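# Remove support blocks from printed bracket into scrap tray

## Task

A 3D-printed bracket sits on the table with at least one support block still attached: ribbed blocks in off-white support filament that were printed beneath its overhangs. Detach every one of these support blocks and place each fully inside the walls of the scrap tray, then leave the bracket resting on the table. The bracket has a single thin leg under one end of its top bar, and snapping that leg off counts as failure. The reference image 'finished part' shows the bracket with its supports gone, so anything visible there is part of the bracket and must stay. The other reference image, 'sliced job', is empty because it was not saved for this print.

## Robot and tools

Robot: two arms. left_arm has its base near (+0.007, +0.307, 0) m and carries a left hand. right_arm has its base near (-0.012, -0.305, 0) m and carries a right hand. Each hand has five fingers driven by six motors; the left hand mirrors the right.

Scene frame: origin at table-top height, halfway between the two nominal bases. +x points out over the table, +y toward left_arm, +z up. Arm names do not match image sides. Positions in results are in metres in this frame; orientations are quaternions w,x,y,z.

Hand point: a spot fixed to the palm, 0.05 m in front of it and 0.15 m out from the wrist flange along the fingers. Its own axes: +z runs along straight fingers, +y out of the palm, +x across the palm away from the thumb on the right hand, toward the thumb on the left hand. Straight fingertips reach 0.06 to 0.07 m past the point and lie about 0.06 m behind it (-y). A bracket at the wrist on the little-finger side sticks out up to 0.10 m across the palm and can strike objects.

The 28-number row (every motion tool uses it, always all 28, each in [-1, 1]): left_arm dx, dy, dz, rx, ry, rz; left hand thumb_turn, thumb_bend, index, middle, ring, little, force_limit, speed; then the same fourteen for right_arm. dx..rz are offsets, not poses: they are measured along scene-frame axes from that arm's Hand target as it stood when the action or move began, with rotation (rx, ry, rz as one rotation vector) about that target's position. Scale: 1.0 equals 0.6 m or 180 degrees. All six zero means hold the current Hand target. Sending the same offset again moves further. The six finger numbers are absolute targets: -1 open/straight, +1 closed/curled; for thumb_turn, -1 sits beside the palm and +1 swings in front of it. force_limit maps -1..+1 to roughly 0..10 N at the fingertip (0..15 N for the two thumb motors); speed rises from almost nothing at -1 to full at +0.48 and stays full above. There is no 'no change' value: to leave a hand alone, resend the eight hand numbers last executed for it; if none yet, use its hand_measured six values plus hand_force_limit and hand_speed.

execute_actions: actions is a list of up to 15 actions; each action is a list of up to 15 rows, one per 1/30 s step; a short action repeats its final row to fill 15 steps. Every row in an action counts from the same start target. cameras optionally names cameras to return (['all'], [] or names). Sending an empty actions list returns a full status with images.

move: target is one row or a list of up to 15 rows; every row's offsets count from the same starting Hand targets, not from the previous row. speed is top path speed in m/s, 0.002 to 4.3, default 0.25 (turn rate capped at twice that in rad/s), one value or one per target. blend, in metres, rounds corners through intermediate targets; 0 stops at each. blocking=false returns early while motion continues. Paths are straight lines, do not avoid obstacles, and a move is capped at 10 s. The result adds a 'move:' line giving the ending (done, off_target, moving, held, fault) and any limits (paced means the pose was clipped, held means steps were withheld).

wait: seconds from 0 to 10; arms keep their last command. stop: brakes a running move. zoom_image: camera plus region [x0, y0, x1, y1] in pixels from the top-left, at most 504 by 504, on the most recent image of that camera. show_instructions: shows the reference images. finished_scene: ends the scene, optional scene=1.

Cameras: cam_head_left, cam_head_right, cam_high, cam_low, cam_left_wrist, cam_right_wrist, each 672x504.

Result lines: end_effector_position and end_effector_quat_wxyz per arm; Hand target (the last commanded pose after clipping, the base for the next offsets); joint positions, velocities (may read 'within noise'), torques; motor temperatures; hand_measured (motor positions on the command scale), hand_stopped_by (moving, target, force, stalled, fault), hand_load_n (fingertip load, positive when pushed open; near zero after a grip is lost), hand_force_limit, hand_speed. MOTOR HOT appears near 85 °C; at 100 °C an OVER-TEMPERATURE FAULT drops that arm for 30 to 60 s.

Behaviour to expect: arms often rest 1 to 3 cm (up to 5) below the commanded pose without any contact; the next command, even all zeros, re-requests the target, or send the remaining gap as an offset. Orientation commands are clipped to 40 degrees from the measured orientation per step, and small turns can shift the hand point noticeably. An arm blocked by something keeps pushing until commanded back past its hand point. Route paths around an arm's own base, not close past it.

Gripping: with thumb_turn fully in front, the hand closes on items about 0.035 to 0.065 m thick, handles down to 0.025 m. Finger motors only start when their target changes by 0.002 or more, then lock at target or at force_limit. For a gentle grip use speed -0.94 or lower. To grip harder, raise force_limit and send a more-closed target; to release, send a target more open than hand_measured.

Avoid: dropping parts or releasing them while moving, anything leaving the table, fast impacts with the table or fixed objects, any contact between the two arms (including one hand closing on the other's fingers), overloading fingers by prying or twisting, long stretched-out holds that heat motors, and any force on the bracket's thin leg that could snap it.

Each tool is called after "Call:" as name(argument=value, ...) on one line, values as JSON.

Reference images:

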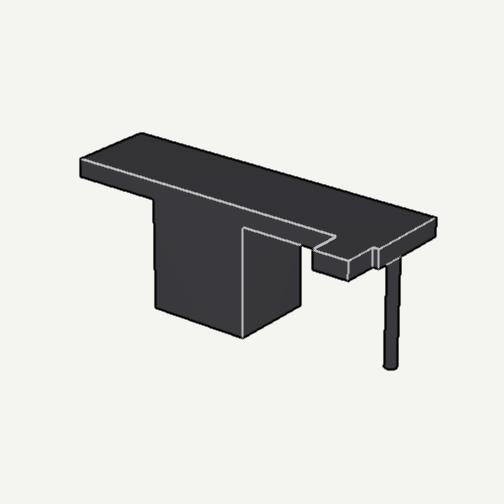

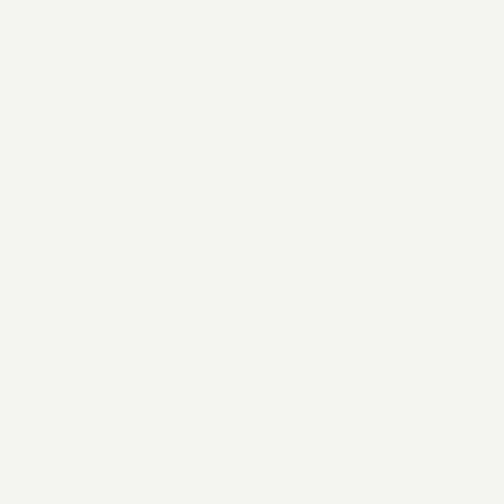

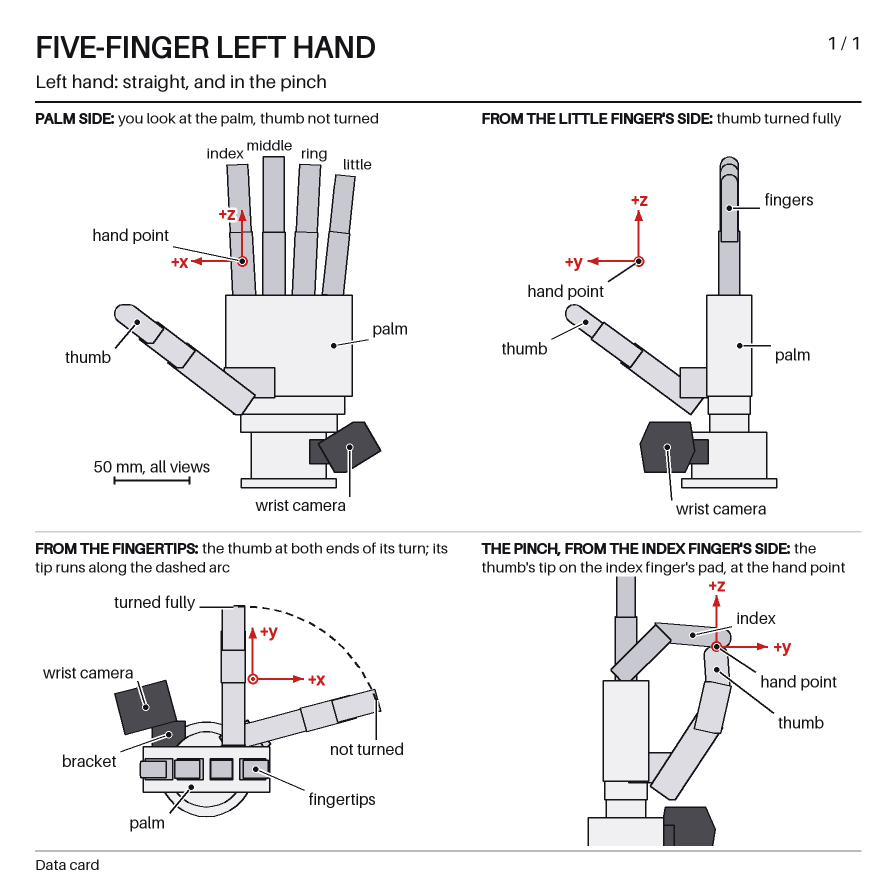

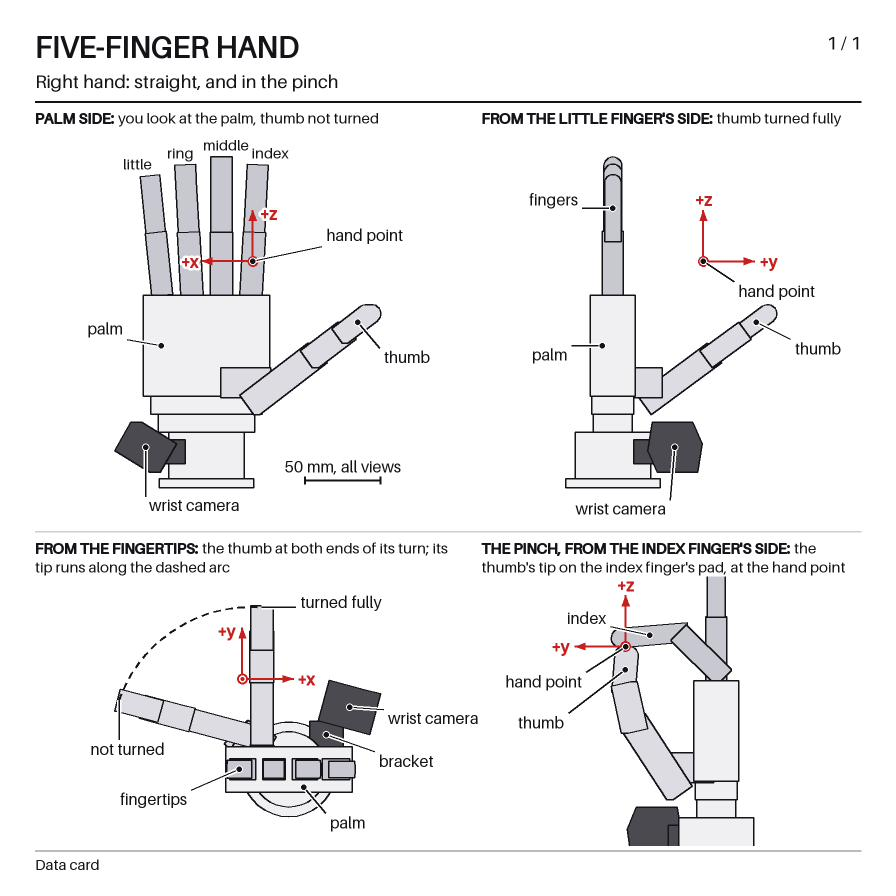

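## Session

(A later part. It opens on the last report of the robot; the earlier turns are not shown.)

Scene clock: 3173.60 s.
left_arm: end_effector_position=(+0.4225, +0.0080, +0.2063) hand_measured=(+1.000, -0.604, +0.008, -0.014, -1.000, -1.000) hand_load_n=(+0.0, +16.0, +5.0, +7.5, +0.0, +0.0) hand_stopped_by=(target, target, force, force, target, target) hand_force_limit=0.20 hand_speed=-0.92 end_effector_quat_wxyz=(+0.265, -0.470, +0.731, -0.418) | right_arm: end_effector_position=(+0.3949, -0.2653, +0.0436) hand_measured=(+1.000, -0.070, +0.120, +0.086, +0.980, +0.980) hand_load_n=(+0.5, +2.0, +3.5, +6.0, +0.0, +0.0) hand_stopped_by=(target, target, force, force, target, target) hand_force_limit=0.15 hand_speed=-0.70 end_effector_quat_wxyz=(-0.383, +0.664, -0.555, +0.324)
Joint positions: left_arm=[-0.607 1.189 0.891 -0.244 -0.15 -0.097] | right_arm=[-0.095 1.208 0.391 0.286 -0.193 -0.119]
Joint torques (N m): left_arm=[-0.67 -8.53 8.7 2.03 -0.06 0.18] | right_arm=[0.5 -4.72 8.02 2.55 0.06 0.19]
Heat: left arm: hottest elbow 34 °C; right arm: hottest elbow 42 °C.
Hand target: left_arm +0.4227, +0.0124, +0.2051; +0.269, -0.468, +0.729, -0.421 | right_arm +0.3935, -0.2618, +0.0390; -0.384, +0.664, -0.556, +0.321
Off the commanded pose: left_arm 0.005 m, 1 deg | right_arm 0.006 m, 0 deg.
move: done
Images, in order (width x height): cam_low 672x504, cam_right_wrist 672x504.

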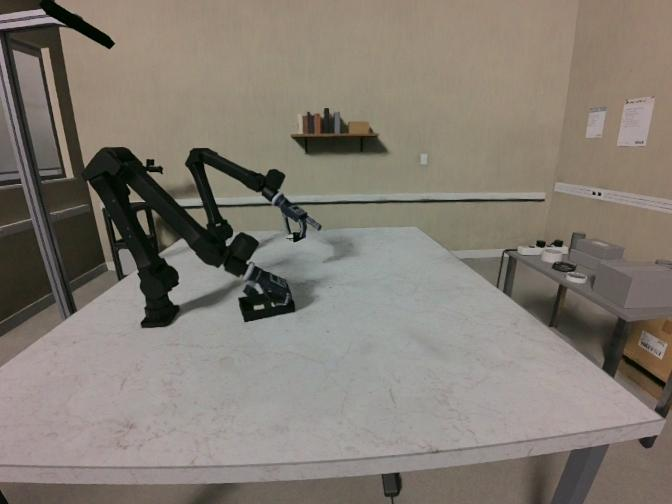

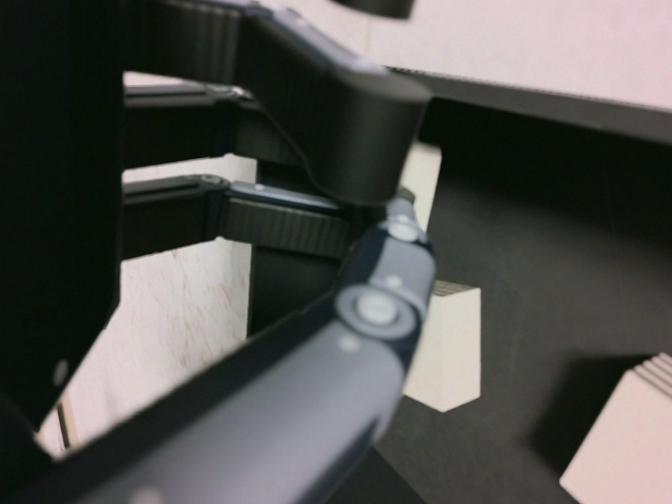

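Call:
move(target=[0, 0, 0, 0, 0, 0, 1, -0.6, 0.2, 0.2, -1, -1, 0.2, -0.92, 0, 0, 0, 0, 0, 0, 1, -0.07, -0.15, -0.15, 0.98, 0.98, 0.15, -0.75], speed=0.03, cameras=["cam_right_wrist", "cam_low", "cam_head_left"])

Call:
zoom_image(camera="cam_head_left", region=[330, 200, 450, 340])

Scene clock: 3180.73 s.
left_arm: end_effector_position=(+0.4225, +0.0080, +0.2063) hand_measured=(+1.000, -0.604, +0.008, -0.014, -1.000, -1.000) hand_load_n=(+0.5, +15.5, +5.0, +7.5, +0.0, +0.0) hand_stopped_by=(target, target, force, force, target, target) hand_force_limit=0.20 hand_speed=-0.92 end_effector_quat_wxyz=(+0.265, -0.470, +0.731, -0.418) | right_arm: end_effector_position=(+0.3950, -0.2654, +0.0436) hand_measured=(+1.000, -0.070, -0.150, -0.150, +0.980, +0.980) hand_load_n=(+0.0, +0.5, +0.0, +0.0, +0.0, +0.0) hand_stopped_by=(target, target, target, target, target, target) hand_force_limit=0.15 hand_speed=-0.75 end_effector_quat_wxyz=(-0.383, +0.664, -0.555, +0.324)
Joint positions: left_arm=[-0.607 1.189 0.891 -0.244 -0.15 -0.097] | right_arm=[-0.095 1.208 0.391 0.286 -0.192 -0.119]
Joint torques (N m): left_arm=[-0.67 -8.47 8.69 2.04 -0.06 0.18] | right_arm=[0.56 -4.66 8.02 2.55 0.06 0.18]
Heat: left arm: hottest elbow 34 °C; right arm: hottest elbow 42 °C.
Hand target: left_arm +0.4227, +0.0124, +0.2051; +0.269, -0.468, +0.729, -0.421 | right_arm +0.3936, -0.2619, +0.0390; -0.384, +0.664, -0.556, +0.321
Off the commanded pose: left_arm 0.005 m, 1 deg | right_arm 0.006 m, 0 deg.
move: done
Images, in order (width x height): cam_head_left 672x504, cam_low 672x504, cam_right_wrist 672x504.

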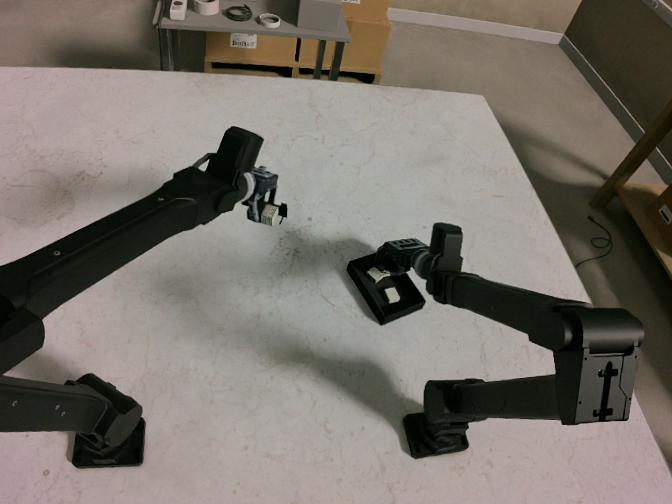

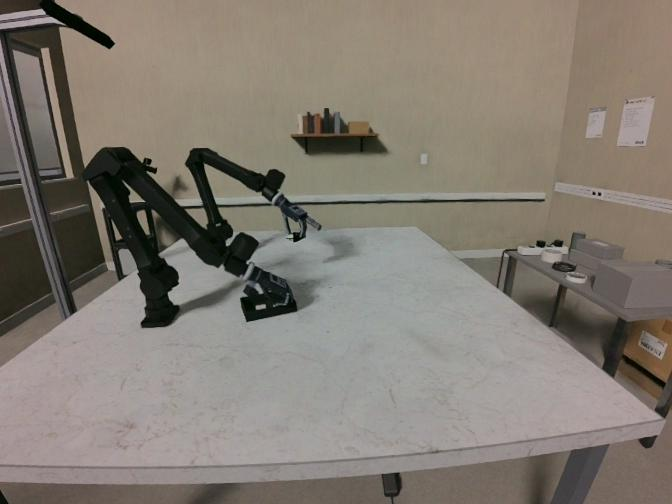

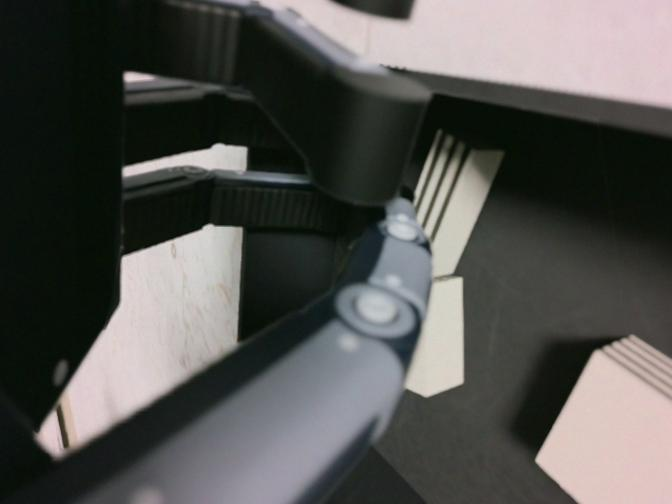

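Scaled by 3.600 from the camera's 672x504 image, which has a finer 960x720 frame.

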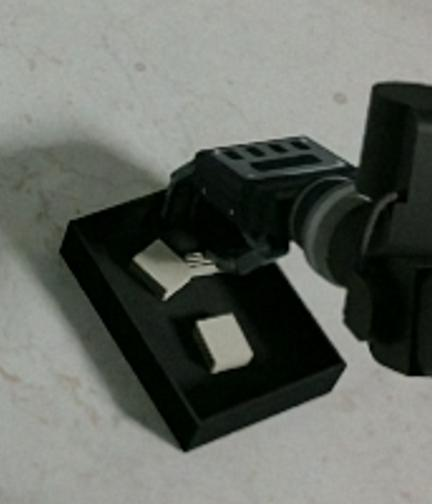

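Call:
move(target=[0, 0, 0, 0, 0, 0, 1, -0.6, 0.2, 0.2, -1, -1, 0.2, -0.92, -0.015, 0, 0.045, 0, 0, 0, 1, -0.07, -0.15, -0.15, 0.98, 0.98, 0.15, -0.75], speed=0.03, cameras=["cam_right_wrist", "cam_head_left"])

Call:
zoom_image(camera="cam_head_left", region=[330, 200, 450, 340])

Scene clock: 3189.83 s.
left_arm: end_effector_position=(+0.4225, +0.0080, +0.2063) hand_measured=(+1.000, -0.604, +0.008, -0.014, -1.000, -1.000) hand_load_n=(+0.5, +15.5, +5.0, +7.5, +0.0, +0.0) hand_stopped_by=(target, target, force, force, target, target) hand_force_limit=0.20 hand_speed=-0.92 end_effector_quat_wxyz=(+0.265, -0.470, +0.731, -0.418) | right_arm: end_effector_position=(+0.3829, -0.2648, +0.0621) hand_measured=(+1.000, -0.070, -0.150, -0.150, +0.980, +0.980) hand_load_n=(+0.0, +0.0, +0.0, +0.0, +0.0, +0.0) hand_stopped_by=(target, target, target, target, target, target) hand_force_limit=0.15 hand_speed=-0.75 end_effector_quat_wxyz=(-0.382, +0.665, -0.555, +0.323)
Joint positions: left_arm=[-0.607 1.189 0.891 -0.244 -0.15 -0.097] | right_arm=[-0.095 1.105 0.391 0.179 -0.192 -0.119]
Joint torques (N m): left_arm=[-0.62 -8.47 8.72 2.03 -0.06 0.18] | right_arm=[0.44 -5.25 10.24 1.31 0.01 0.18]
Heat: left arm: hottest elbow 34 °C; right arm: hottest elbow 41 °C.
Hand target: left_arm +0.4227, +0.0124, +0.2051; +0.269, -0.468, +0.729, -0.421 | right_arm +0.3846, -0.2619, +0.0660; -0.384, +0.664, -0.556, +0.321
Off the commanded pose: left_arm 0.005 m, 1 deg | right_arm 0.005 m, 0 deg.
move: done
Images, in order (width x height): cam_head_left 672x504, cam_right_wrist 672x504.

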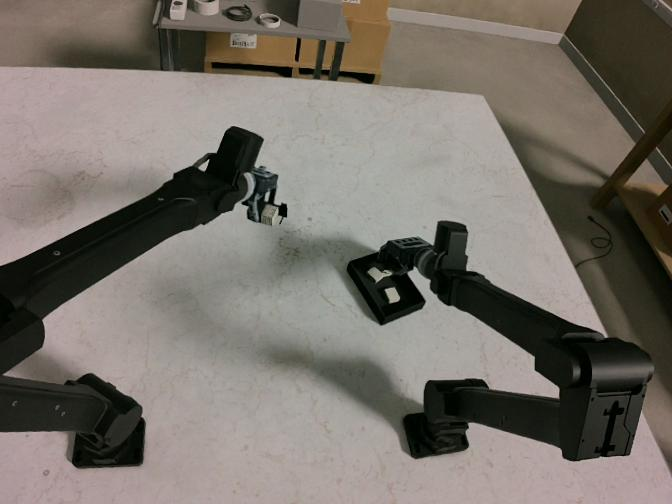

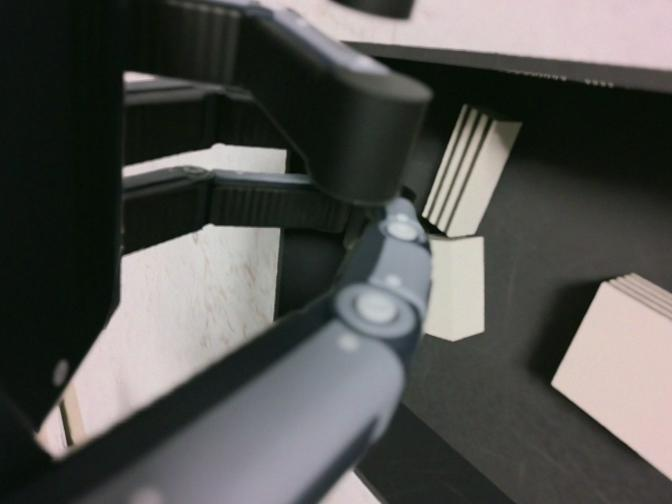

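Scaled by 3.600 from the camera's 672x504 image, which has a finer 960x720 frame.

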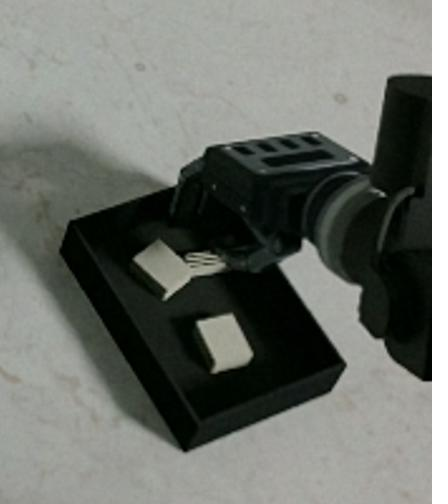

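Call:
move(target=[[0, 0, 0, 0, 0, 0, 1, -0.6, 0.2, 0.2, -1, -1, 0.2, -0.92, -0.041, 0, 0.2233, 0, 0, 0, 1, -0.07, -0.15, -0.15, 0.98, 0.98, 0.15, -0.75],[0, 0, 0, 0, 0, 0, 1, -0.6, 0.2, 0.2, -1, -1, 0.2, -0.92, -0.091, 0.0698, 0.39, 0.536, 0.4133, -0.4603, 1, -0.9, -0.1, -0.1, -1, -1, 0.15, -0.3]], speed=[0.1, 0.25], cameras=["cam_right_wrist", "cam_head_left", "cam_head_right", "cam_high"])

Scene clock: 3292.57 s.
left_arm: end_effector_position=(+0.4225, +0.0080, +0.2063) hand_measured=(+1.000, -0.604, +0.008, -0.014, -1.000, -1.000) hand_load_n=(+0.0, +15.5, +5.0, +7.5, +0.0, +0.0) hand_stopped_by=(target, target, force, force, target, target) hand_force_limit=0.20 hand_speed=-0.92 end_effector_quat_wxyz=(+0.265, -0.470, +0.731, -0.418) | right_arm: end_effector_position=(+0.3276, -0.2177, +0.2907) hand_measured=(+1.000, -0.900, -0.100, -0.100, -1.000, -1.000) hand_load_n=(+0.0, -0.5, +0.5, +0.5, +0.0, +0.0) hand_stopped_by=(target, target, target, target, target, target) hand_force_limit=0.15 hand_speed=-0.30 end_effector_quat_wxyz=(+0.076, +0.196, +0.904, +0.374)
Joint positions: left_arm=[-0.607 1.189 0.891 -0.244 -0.15 -0.097] | right_arm=[-0.307 0.945 0.898 -1.376 -0.771 1.795]
Joint torques (N m): left_arm=[-0.56 -8.41 8.69 2 -0.06 0.18] | right_arm=[-0.38 -4.19 12.31 0.06 -0.57 0.23]
Heat: left arm: hottest elbow 34 °C; right arm: hottest elbow 43 °C.
Hand target: left_arm +0.4227, +0.0124, +0.2051; +0.269, -0.468, +0.729, -0.421 | right_arm +0.3299, -0.2201, +0.2998; +0.082, +0.199, +0.902, +0.373
Off the commanded pose: left_arm 0.005 m, 1 deg | right_arm 0.010 m, 1 deg.
move: done
Images, in order (width x height): cam_head_left 672x504, cam_head_right 672x504, cam_high 672x504, cam_right_wrist 672x504.

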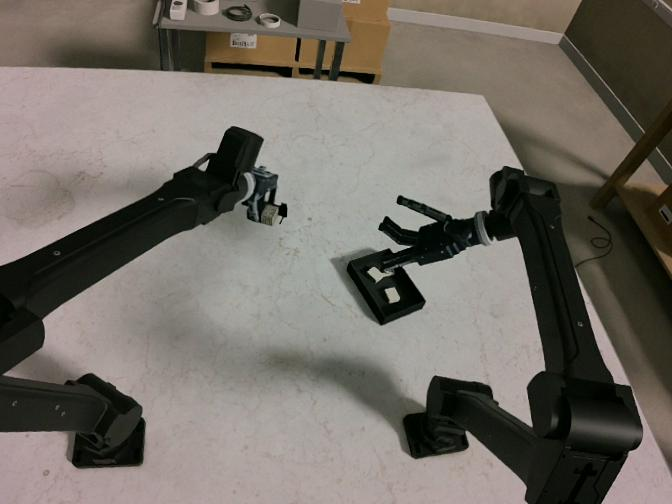

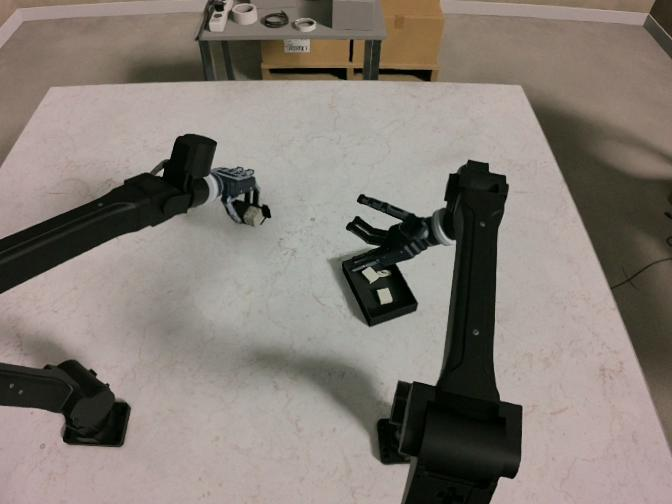

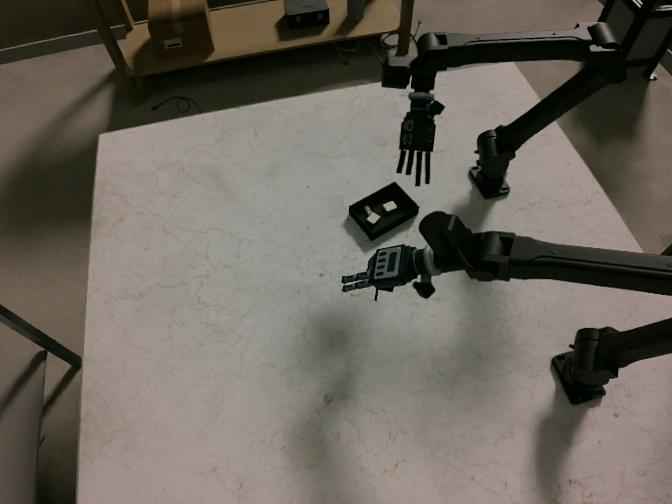

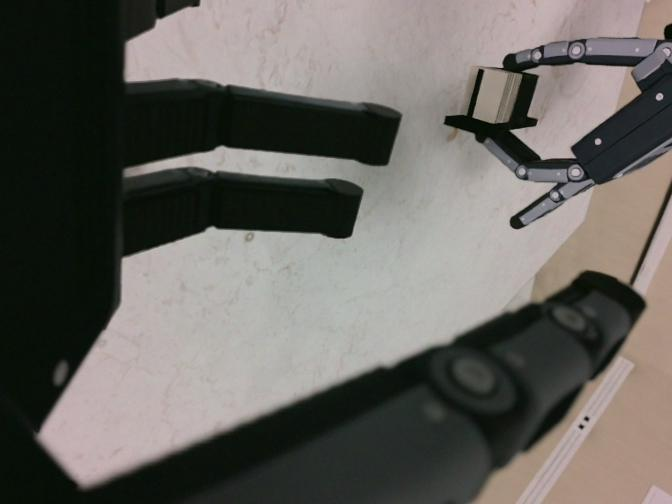

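Call:
zoom_image(camera="cam_right_wrist", region=[430, 40, 570, 150])

Call:
zoom_image(camera="cam_head_left", region=[330, 200, 450, 340])

Scaled by 3.600 from the camera's 672x504 image, which has a finer 960x720 frame.

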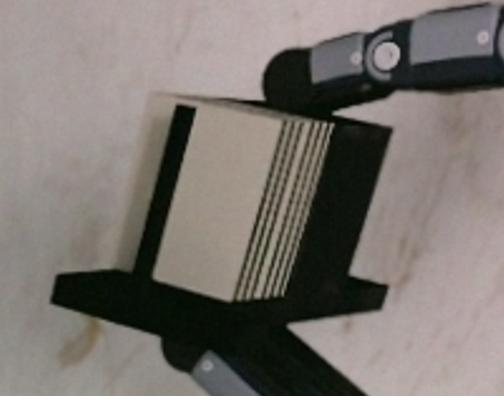

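Scaled by 3.600 from the camera's 672x504 image, which has a finer 960x720 frame.

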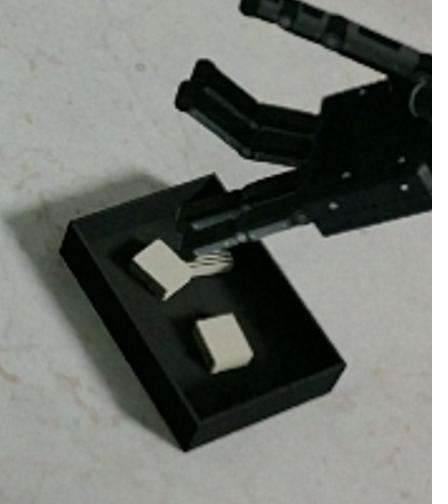

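Call:
move(target=[-0.0295, -0.079, 0, 0, 0, 0, 1, -0.6, 0.2, 0.2, -1, -1, 0.2, -0.92, 0, 0, 0, 0, 0, 0, 1, -0.9, -0.1, -0.1, -1, -1, 0.15, -0.3], speed=0.06, cameras=["cam_right_wrist", "cam_left_wrist"])

Call:
zoom_image(camera="cam_right_wrist", region=[430, 40, 610, 180])

Scene clock: 3337.10 s.
left_arm: end_effector_position=(+0.3998, -0.0256, +0.1970) hand_measured=(+1.000, -0.604, +0.008, -0.014, -1.000, -1.000) hand_load_n=(+0.0, +16.0, +5.0, +7.5, +0.0, +0.0) hand_stopped_by=(target, target, force, force, target, target) hand_force_limit=0.20 hand_speed=-0.92 end_effector_quat_wxyz=(+0.270, -0.467, +0.735, -0.411) | right_arm: end_effector_position=(+0.3276, -0.2177, +0.2907) hand_measured=(+1.000, -0.900, -0.100, -0.100, -1.000, -1.000) hand_load_n=(+0.0, +0.0, +0.0, +0.0, +0.0, +0.0) hand_stopped_by=(target, target, target, target, target, target) hand_force_limit=0.15 hand_speed=-0.30 end_effector_quat_wxyz=(+0.076, +0.196, +0.904, +0.374)
Joint positions: left_arm=[-0.721 1.21 0.891 -0.244 -0.256 -0.144] | right_arm=[-0.307 0.945 0.898 -1.376 -0.771 1.795]
Joint torques (N m): left_arm=[-1.73 -7.12 11.67 1.76 -0.25 -0.01] | right_arm=[-0.38 -4.19 12.31 0.06 -0.57 0.22]
Heat: left arm: hottest elbow 35 °C; right arm: hottest elbow 45 °C.
Hand target: left_arm +0.4049, -0.0352, +0.2051; +0.269, -0.468, +0.729, -0.421 | right_arm +0.3299, -0.2201, +0.2998; +0.082, +0.199, +0.902, +0.373
Off the commanded pose: left_arm 0.014 m, 1 deg | right_arm 0.010 m, 1 deg.
move: off_target (left_arm)
Images, in order (width x height): cam_left_wrist 672x504, cam_right_wrist 672x504.

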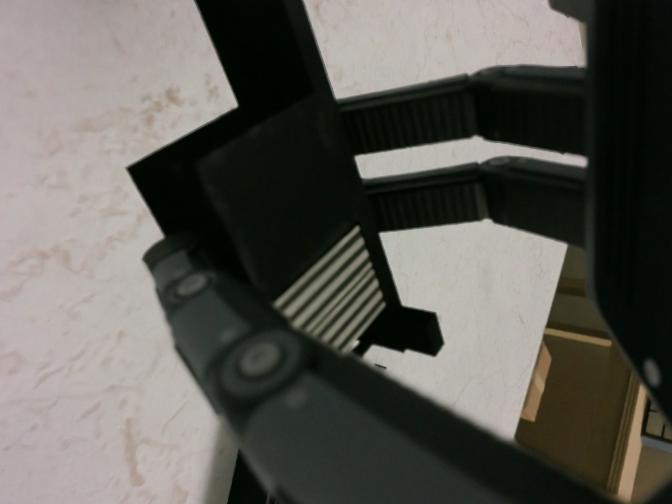

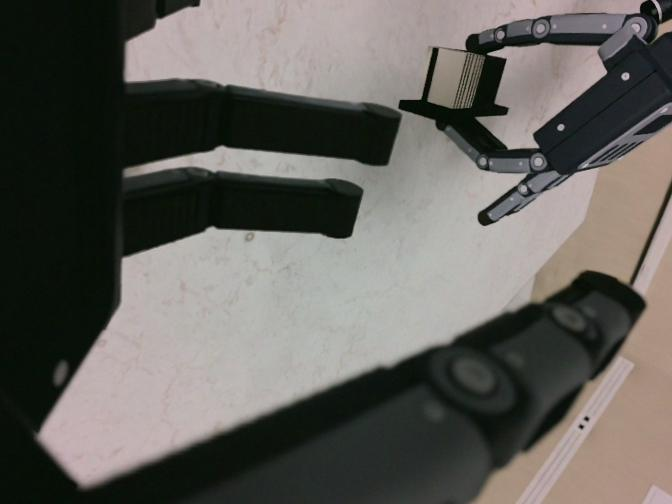

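Scaled by 2.800 from the camera's 672x504 image, which has a finer 960x720 frame.

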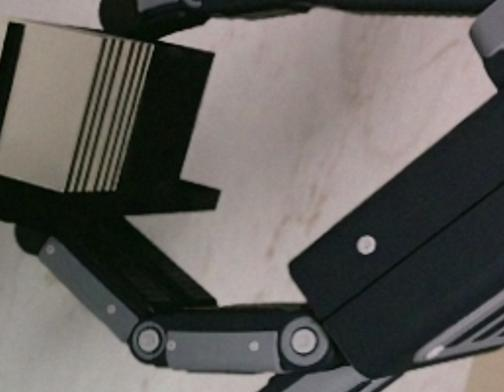

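Call:
move(target=[0, 0, 0, 0, 0, 0, 1, -0.6, 0.2, 0.2, -1, -1, 0.2, -0.92, 0.0718, 0.1878, -0.2013, 0, 0, 0, 1, -0.95, -0.1, -0.1, -1, -1, 0.15, -0.3], speed=0.12, cameras=["cam_right_wrist", "cam_left_wrist", "cam_head_left", "cam_head_right"])

Call:
zoom_image(camera="cam_right_wrist", region=[430, 0, 672, 240])

Call:
zoom_image(camera="cam_head_left", region=[220, 150, 380, 270])

Scene clock: 3361.57 s.
left_arm: end_effector_position=(+0.3998, -0.0256, +0.1970) hand_measured=(+1.000, -0.604, +0.008, -0.014, -1.000, -1.000) hand_load_n=(+0.0, +16.0, +5.0, +7.5, +0.0, +0.0) hand_stopped_by=(target, target, force, force, target, target) hand_force_limit=0.20 hand_speed=-0.92 end_effector_quat_wxyz=(+0.270, -0.468, +0.735, -0.411) | right_arm: end_effector_position=(+0.3722, -0.1103, +0.1847) hand_measured=(+1.000, -0.950, -0.100, -0.100, -1.000, -1.000) hand_load_n=(+0.0, +0.0, +0.0, +0.0, -0.5, +0.0) hand_stopped_by=(target, target, target, target, target, target) hand_force_limit=0.15 hand_speed=-0.30 end_effector_quat_wxyz=(+0.059, +0.126, +0.916, +0.376)
Joint positions: left_arm=[-0.721 1.21 0.891 -0.244 -0.256 -0.144] | right_arm=[0.057 1.153 0.735 -0.788 -0.708 2.083]
Joint torques (N m): left_arm=[-1.73 -7.12 11.66 1.76 -0.26 -0.02] | right_arm=[0.44 -5.25 9.68 1.29 -0.41 0.23]
Heat: left arm: hottest elbow 36 °C; right arm: hottest elbow 46 °C.
Hand target: left_arm +0.4049, -0.0351, +0.2051; +0.269, -0.468, +0.729, -0.421 | right_arm +0.3730, -0.1073, +0.1790; +0.082, +0.199, +0.902, +0.374
Off the commanded pose: left_arm 0.014 m, 1 deg | right_arm 0.006 m, 9 deg.
joint sent to its limit (right arm) — joint 6 (wrist roll), upper limit. The joint targets are off in orientation, not in position.
move: off_target (left_arm, right_arm)
Images, in order (width x height): cam_head_left 672x504, cam_head_right 672x504, cam_left_wrist 672x504, cam_right_wrist 672x504.

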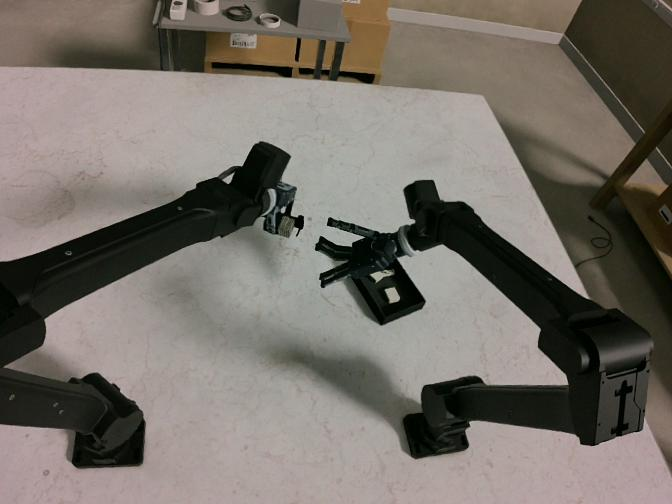

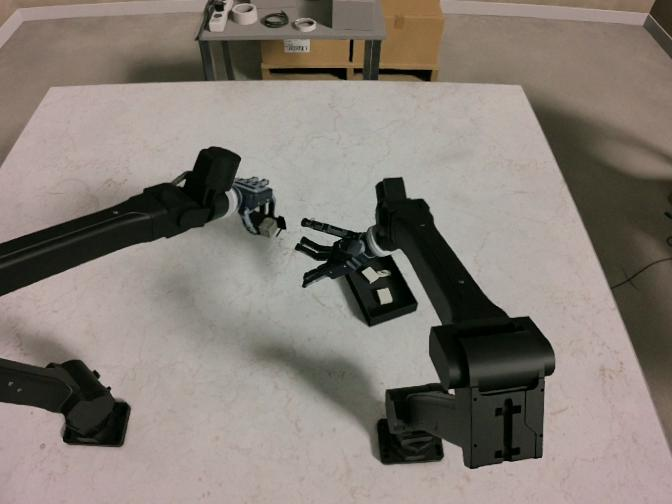

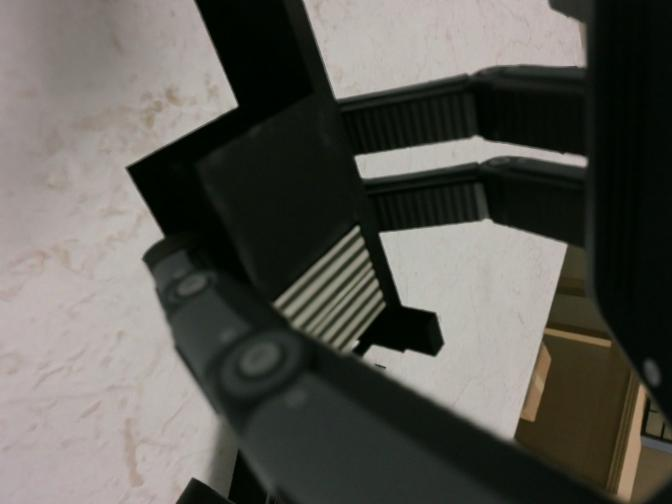

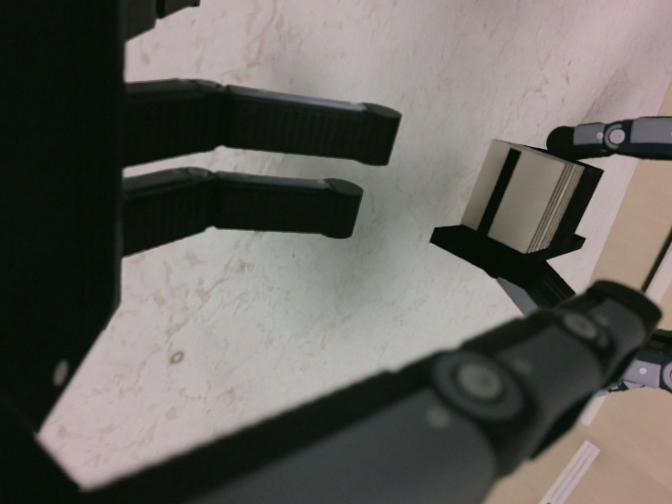

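Scaled by 2.083 from the camera's 672x504 image, which has a finer 960x720 frame.

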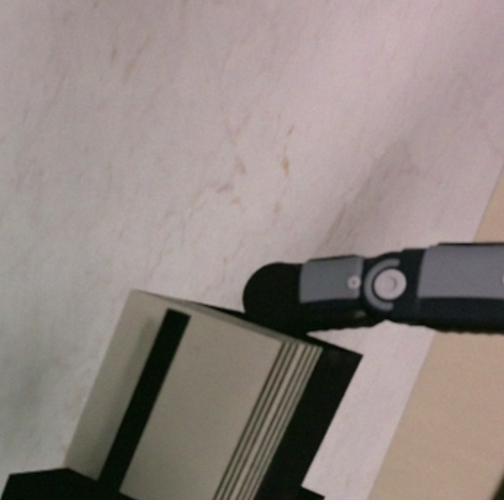

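Scaled by 3.150 from the camera's 672x504 image, which has a finer 960x720 frame.

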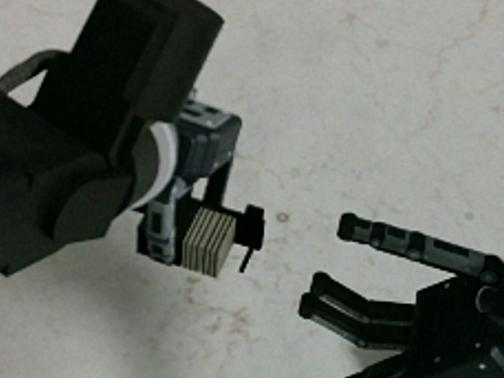

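Call:
move(target=[0, 0, 0, 0, 0, 0.0833, 1, -0.6, 0.2, 0.2, -1, -1, 0.2, -0.92, 0.05, -0.01, -0.0167, 0, 0, 0.0828, 1, -0.95, -0.1, -0.1, -1, -1, 0.15, -0.3], speed=0.08, cameras=["cam_right_wrist", "cam_left_wrist", "cam_head_left", "cam_head_right"])

Call:
zoom_image(camera="cam_right_wrist", region=[430, 40, 672, 280])

Call:
zoom_image(camera="cam_head_left", region=[240, 170, 400, 290])

Scene clock: 3385.03 s.
left_arm: end_effector_position=(+0.3943, -0.0173, +0.1812) hand_measured=(+1.000, -0.604, +0.008, -0.014, -1.000, -1.000) hand_load_n=(+0.0, +16.0, +5.0, +7.5, +0.0, +0.0) hand_stopped_by=(target, target, force, force, target, target) hand_force_limit=0.20 hand_speed=-0.92 end_effector_quat_wxyz=(+0.324, -0.558, +0.672, -0.364) | right_arm: end_effector_position=(+0.3882, -0.1118, +0.1577) hand_measured=(+1.000, -0.950, -0.100, -0.100, -1.000, -1.000) hand_load_n=(+0.0, +0.0, +0.5, +0.0, +0.0, +0.0) hand_stopped_by=(target, target, target, target, target, target) hand_force_limit=0.15 hand_speed=-0.30 end_effector_quat_wxyz=(+0.022, +0.086, +0.921, +0.380)
Joint positions: left_arm=[-0.811 1.237 0.891 -0.319 -0.551 -0.356] | right_arm=[0.019 1.32 0.806 -0.848 -0.757 1.905]
Joint torques (N m): left_arm=[-1.79 -7.24 14.49 0.92 -0.42 -0.01] | right_arm=[-0.67 -6.89 13.14 -0.02 -0.6 -0.02]
Motor temperatures (°C): left_arm=[21 25 38 22 20 19] | right_arm=[22 22 45 22 22 21]
Heat: left arm: hottest elbow 38 °C; right arm: hottest elbow 45 °C.
Hand target: left_arm +0.4049, -0.0351, +0.2051; +0.322, -0.559, +0.662, -0.382 | right_arm +0.4030, -0.1133, +0.1691; +0.033, +0.080, +0.920, +0.381
Off the commanded pose: left_arm 0.032 m, 2 deg | right_arm 0.019 m, 1 deg.
move: off_target (left_arm, right_arm)
Images, in order (width x height): cam_head_left 672x504, cam_head_right 672x504, cam_left_wrist 672x504, cam_right_wrist 672x504.

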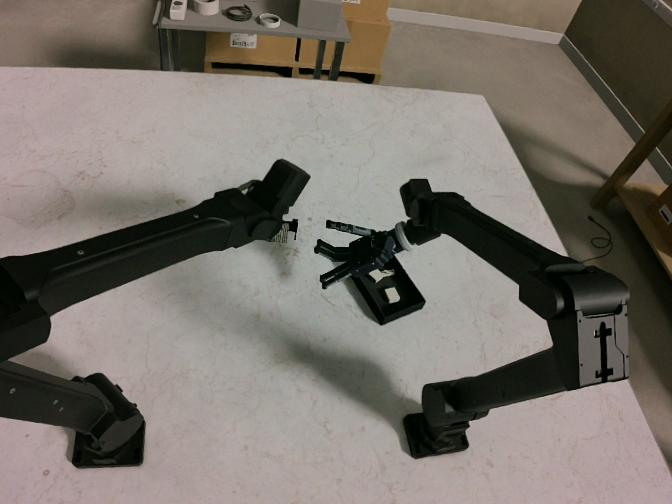

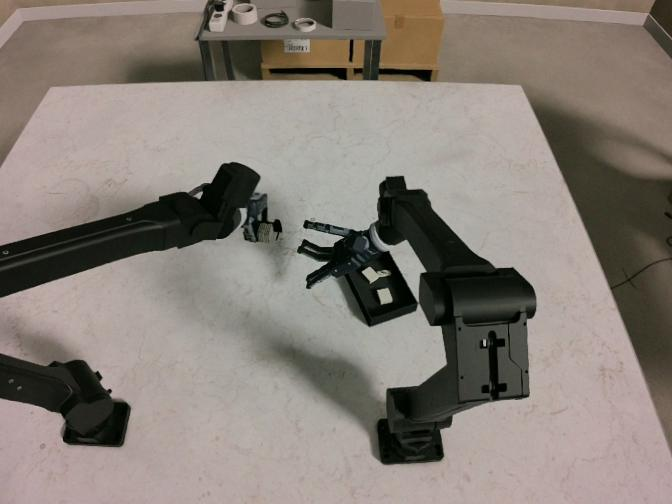

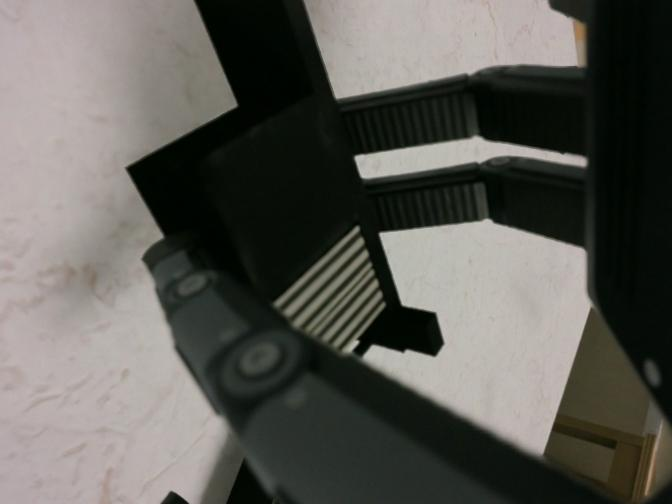

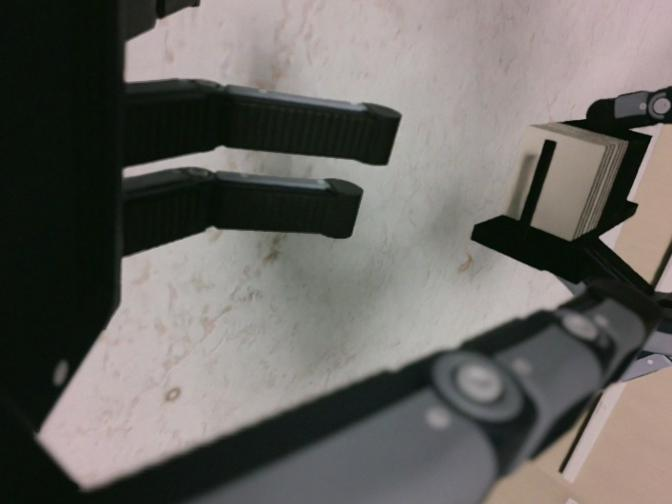

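Scaled by 2.083 from the camera's 672x504 image, which has a finer 960x720 frame.

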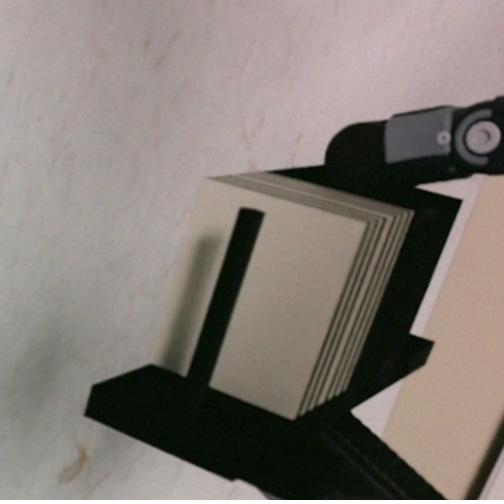

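Scaled by 3.150 from the camera's 672x504 image, which has a finer 960x720 frame.

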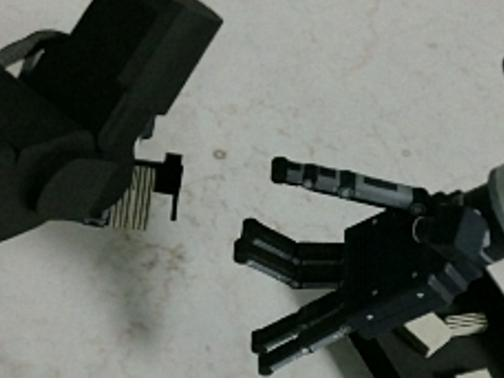

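Call:
move(target=[0, 0, 0, 0, 0, 0, 1, -0.6, 0.2, 0.2, -1, -1, 0.2, -0.92, 0.0217, 0.093, -0.0083, 0, 0, 0, 1, -0.95, -0.1, -0.1, -1, -1, 0.15, -0.3], speed=0.06, cameras=["cam_right_wrist", "cam_left_wrist", "cam_head_left", "cam_head_right"])

Call:
zoom_image(camera="cam_right_wrist", region=[380, 100, 672, 392])

Call:
zoom_image(camera="cam_head_left", region=[240, 170, 400, 290])

Scene clock: 3411.27 s.
left_arm: end_effector_position=(+0.3943, -0.0173, +0.1811) hand_measured=(+1.000, -0.604, +0.008, -0.014, -1.000, -1.000) hand_load_n=(+0.0, +16.0, +5.0, +7.5, +0.0, +0.0) hand_stopped_by=(target, target, force, force, target, target) hand_force_limit=0.20 hand_speed=-0.92 end_effector_quat_wxyz=(+0.324, -0.559, +0.672, -0.364) | right_arm: end_effector_position=(+0.3981, -0.0634, +0.1515) hand_measured=(+1.000, -0.950, -0.100, -0.100, -1.000, -1.000) hand_load_n=(+0.0, +0.0, +0.0, +0.5, +0.0, +0.0) hand_stopped_by=(target, target, target, target, target, target) hand_force_limit=0.15 hand_speed=-0.30 end_effector_quat_wxyz=(+0.019, +0.084, +0.922, +0.377)
Joint positions: left_arm=[-0.811 1.237 0.891 -0.32 -0.551 -0.357] | right_arm=[0.152 1.358 0.821 -0.72 -0.72 2.069]
Joint torques (N m): left_arm=[-1.79 -7.18 14.5 0.92 -0.42 -0.02] | right_arm=[0.38 -7.47 13.26 1.18 -0.42 0.21]
Heat: left arm: hottest elbow 41 °C; right arm: hottest elbow 44 °C.
Hand target: left_arm +0.4049, -0.0351, +0.2050; +0.322, -0.559, +0.662, -0.382 | right_arm +0.4160, -0.0575, +0.1641; +0.033, +0.080, +0.920, +0.381
Off the commanded pose: left_arm 0.032 m, 2 deg | right_arm 0.023 m, 2 deg.
move: off_target (left_arm, right_arm)
Images, in order (width x height): cam_head_left 672x504, cam_head_right 672x504, cam_left_wrist 672x504, cam_right_wrist 672x504.

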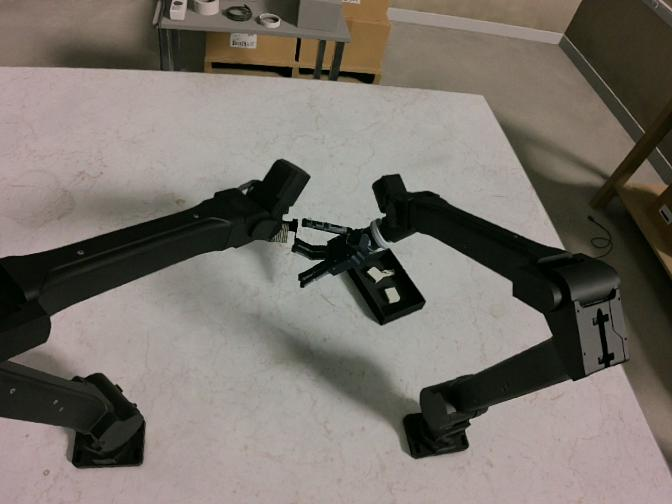

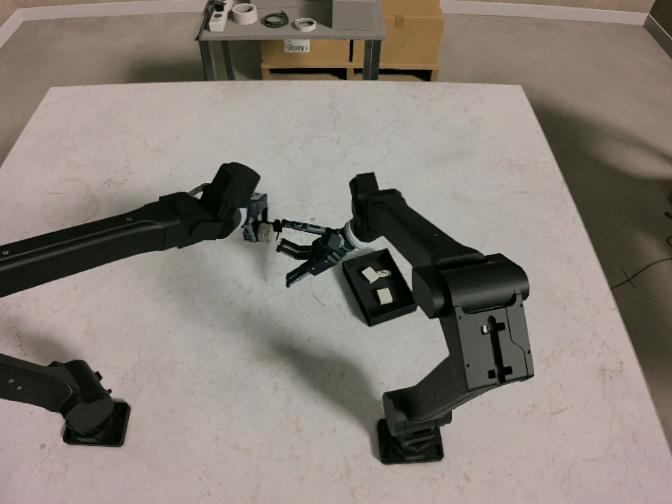

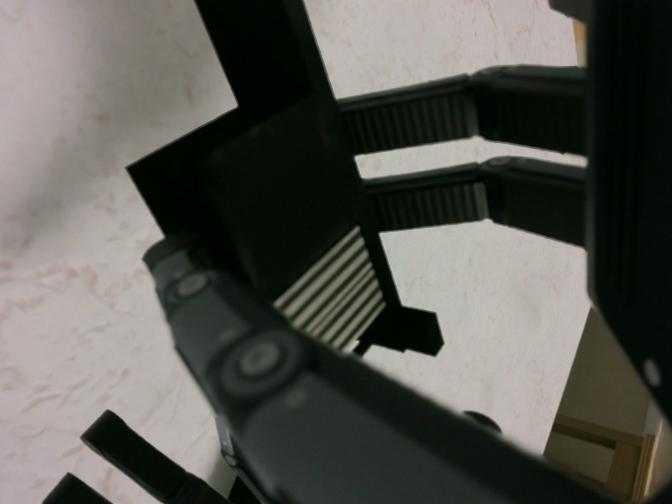

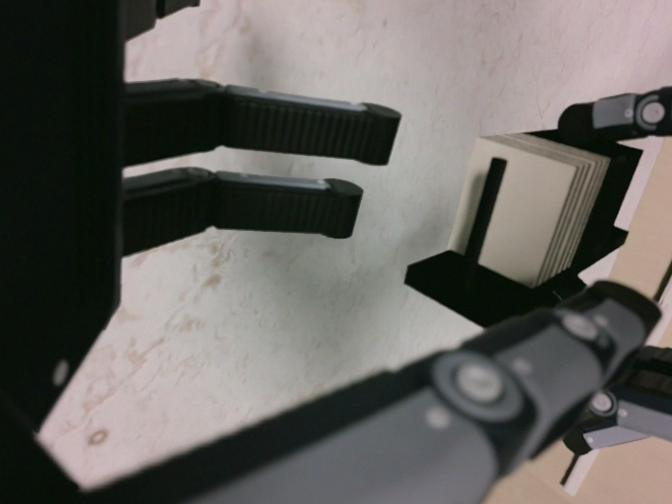

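Scaled by 1.726 from the camera's 672x504 image, which has a finer 960x720 frame.

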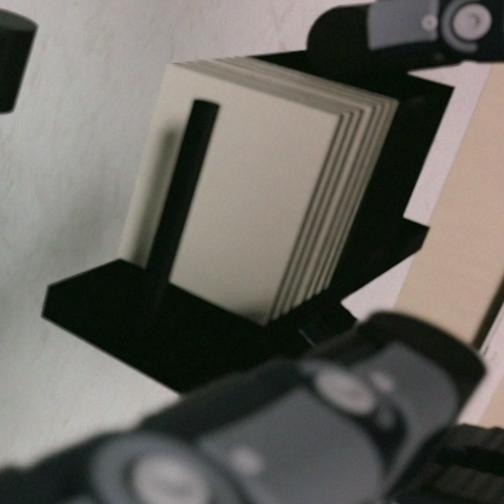

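Scaled by 3.150 from the camera's 672x504 image, which has a finer 960x720 frame.

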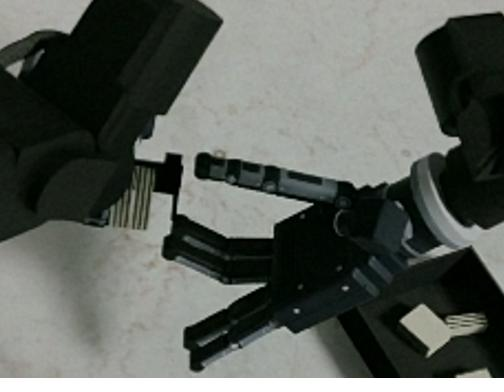

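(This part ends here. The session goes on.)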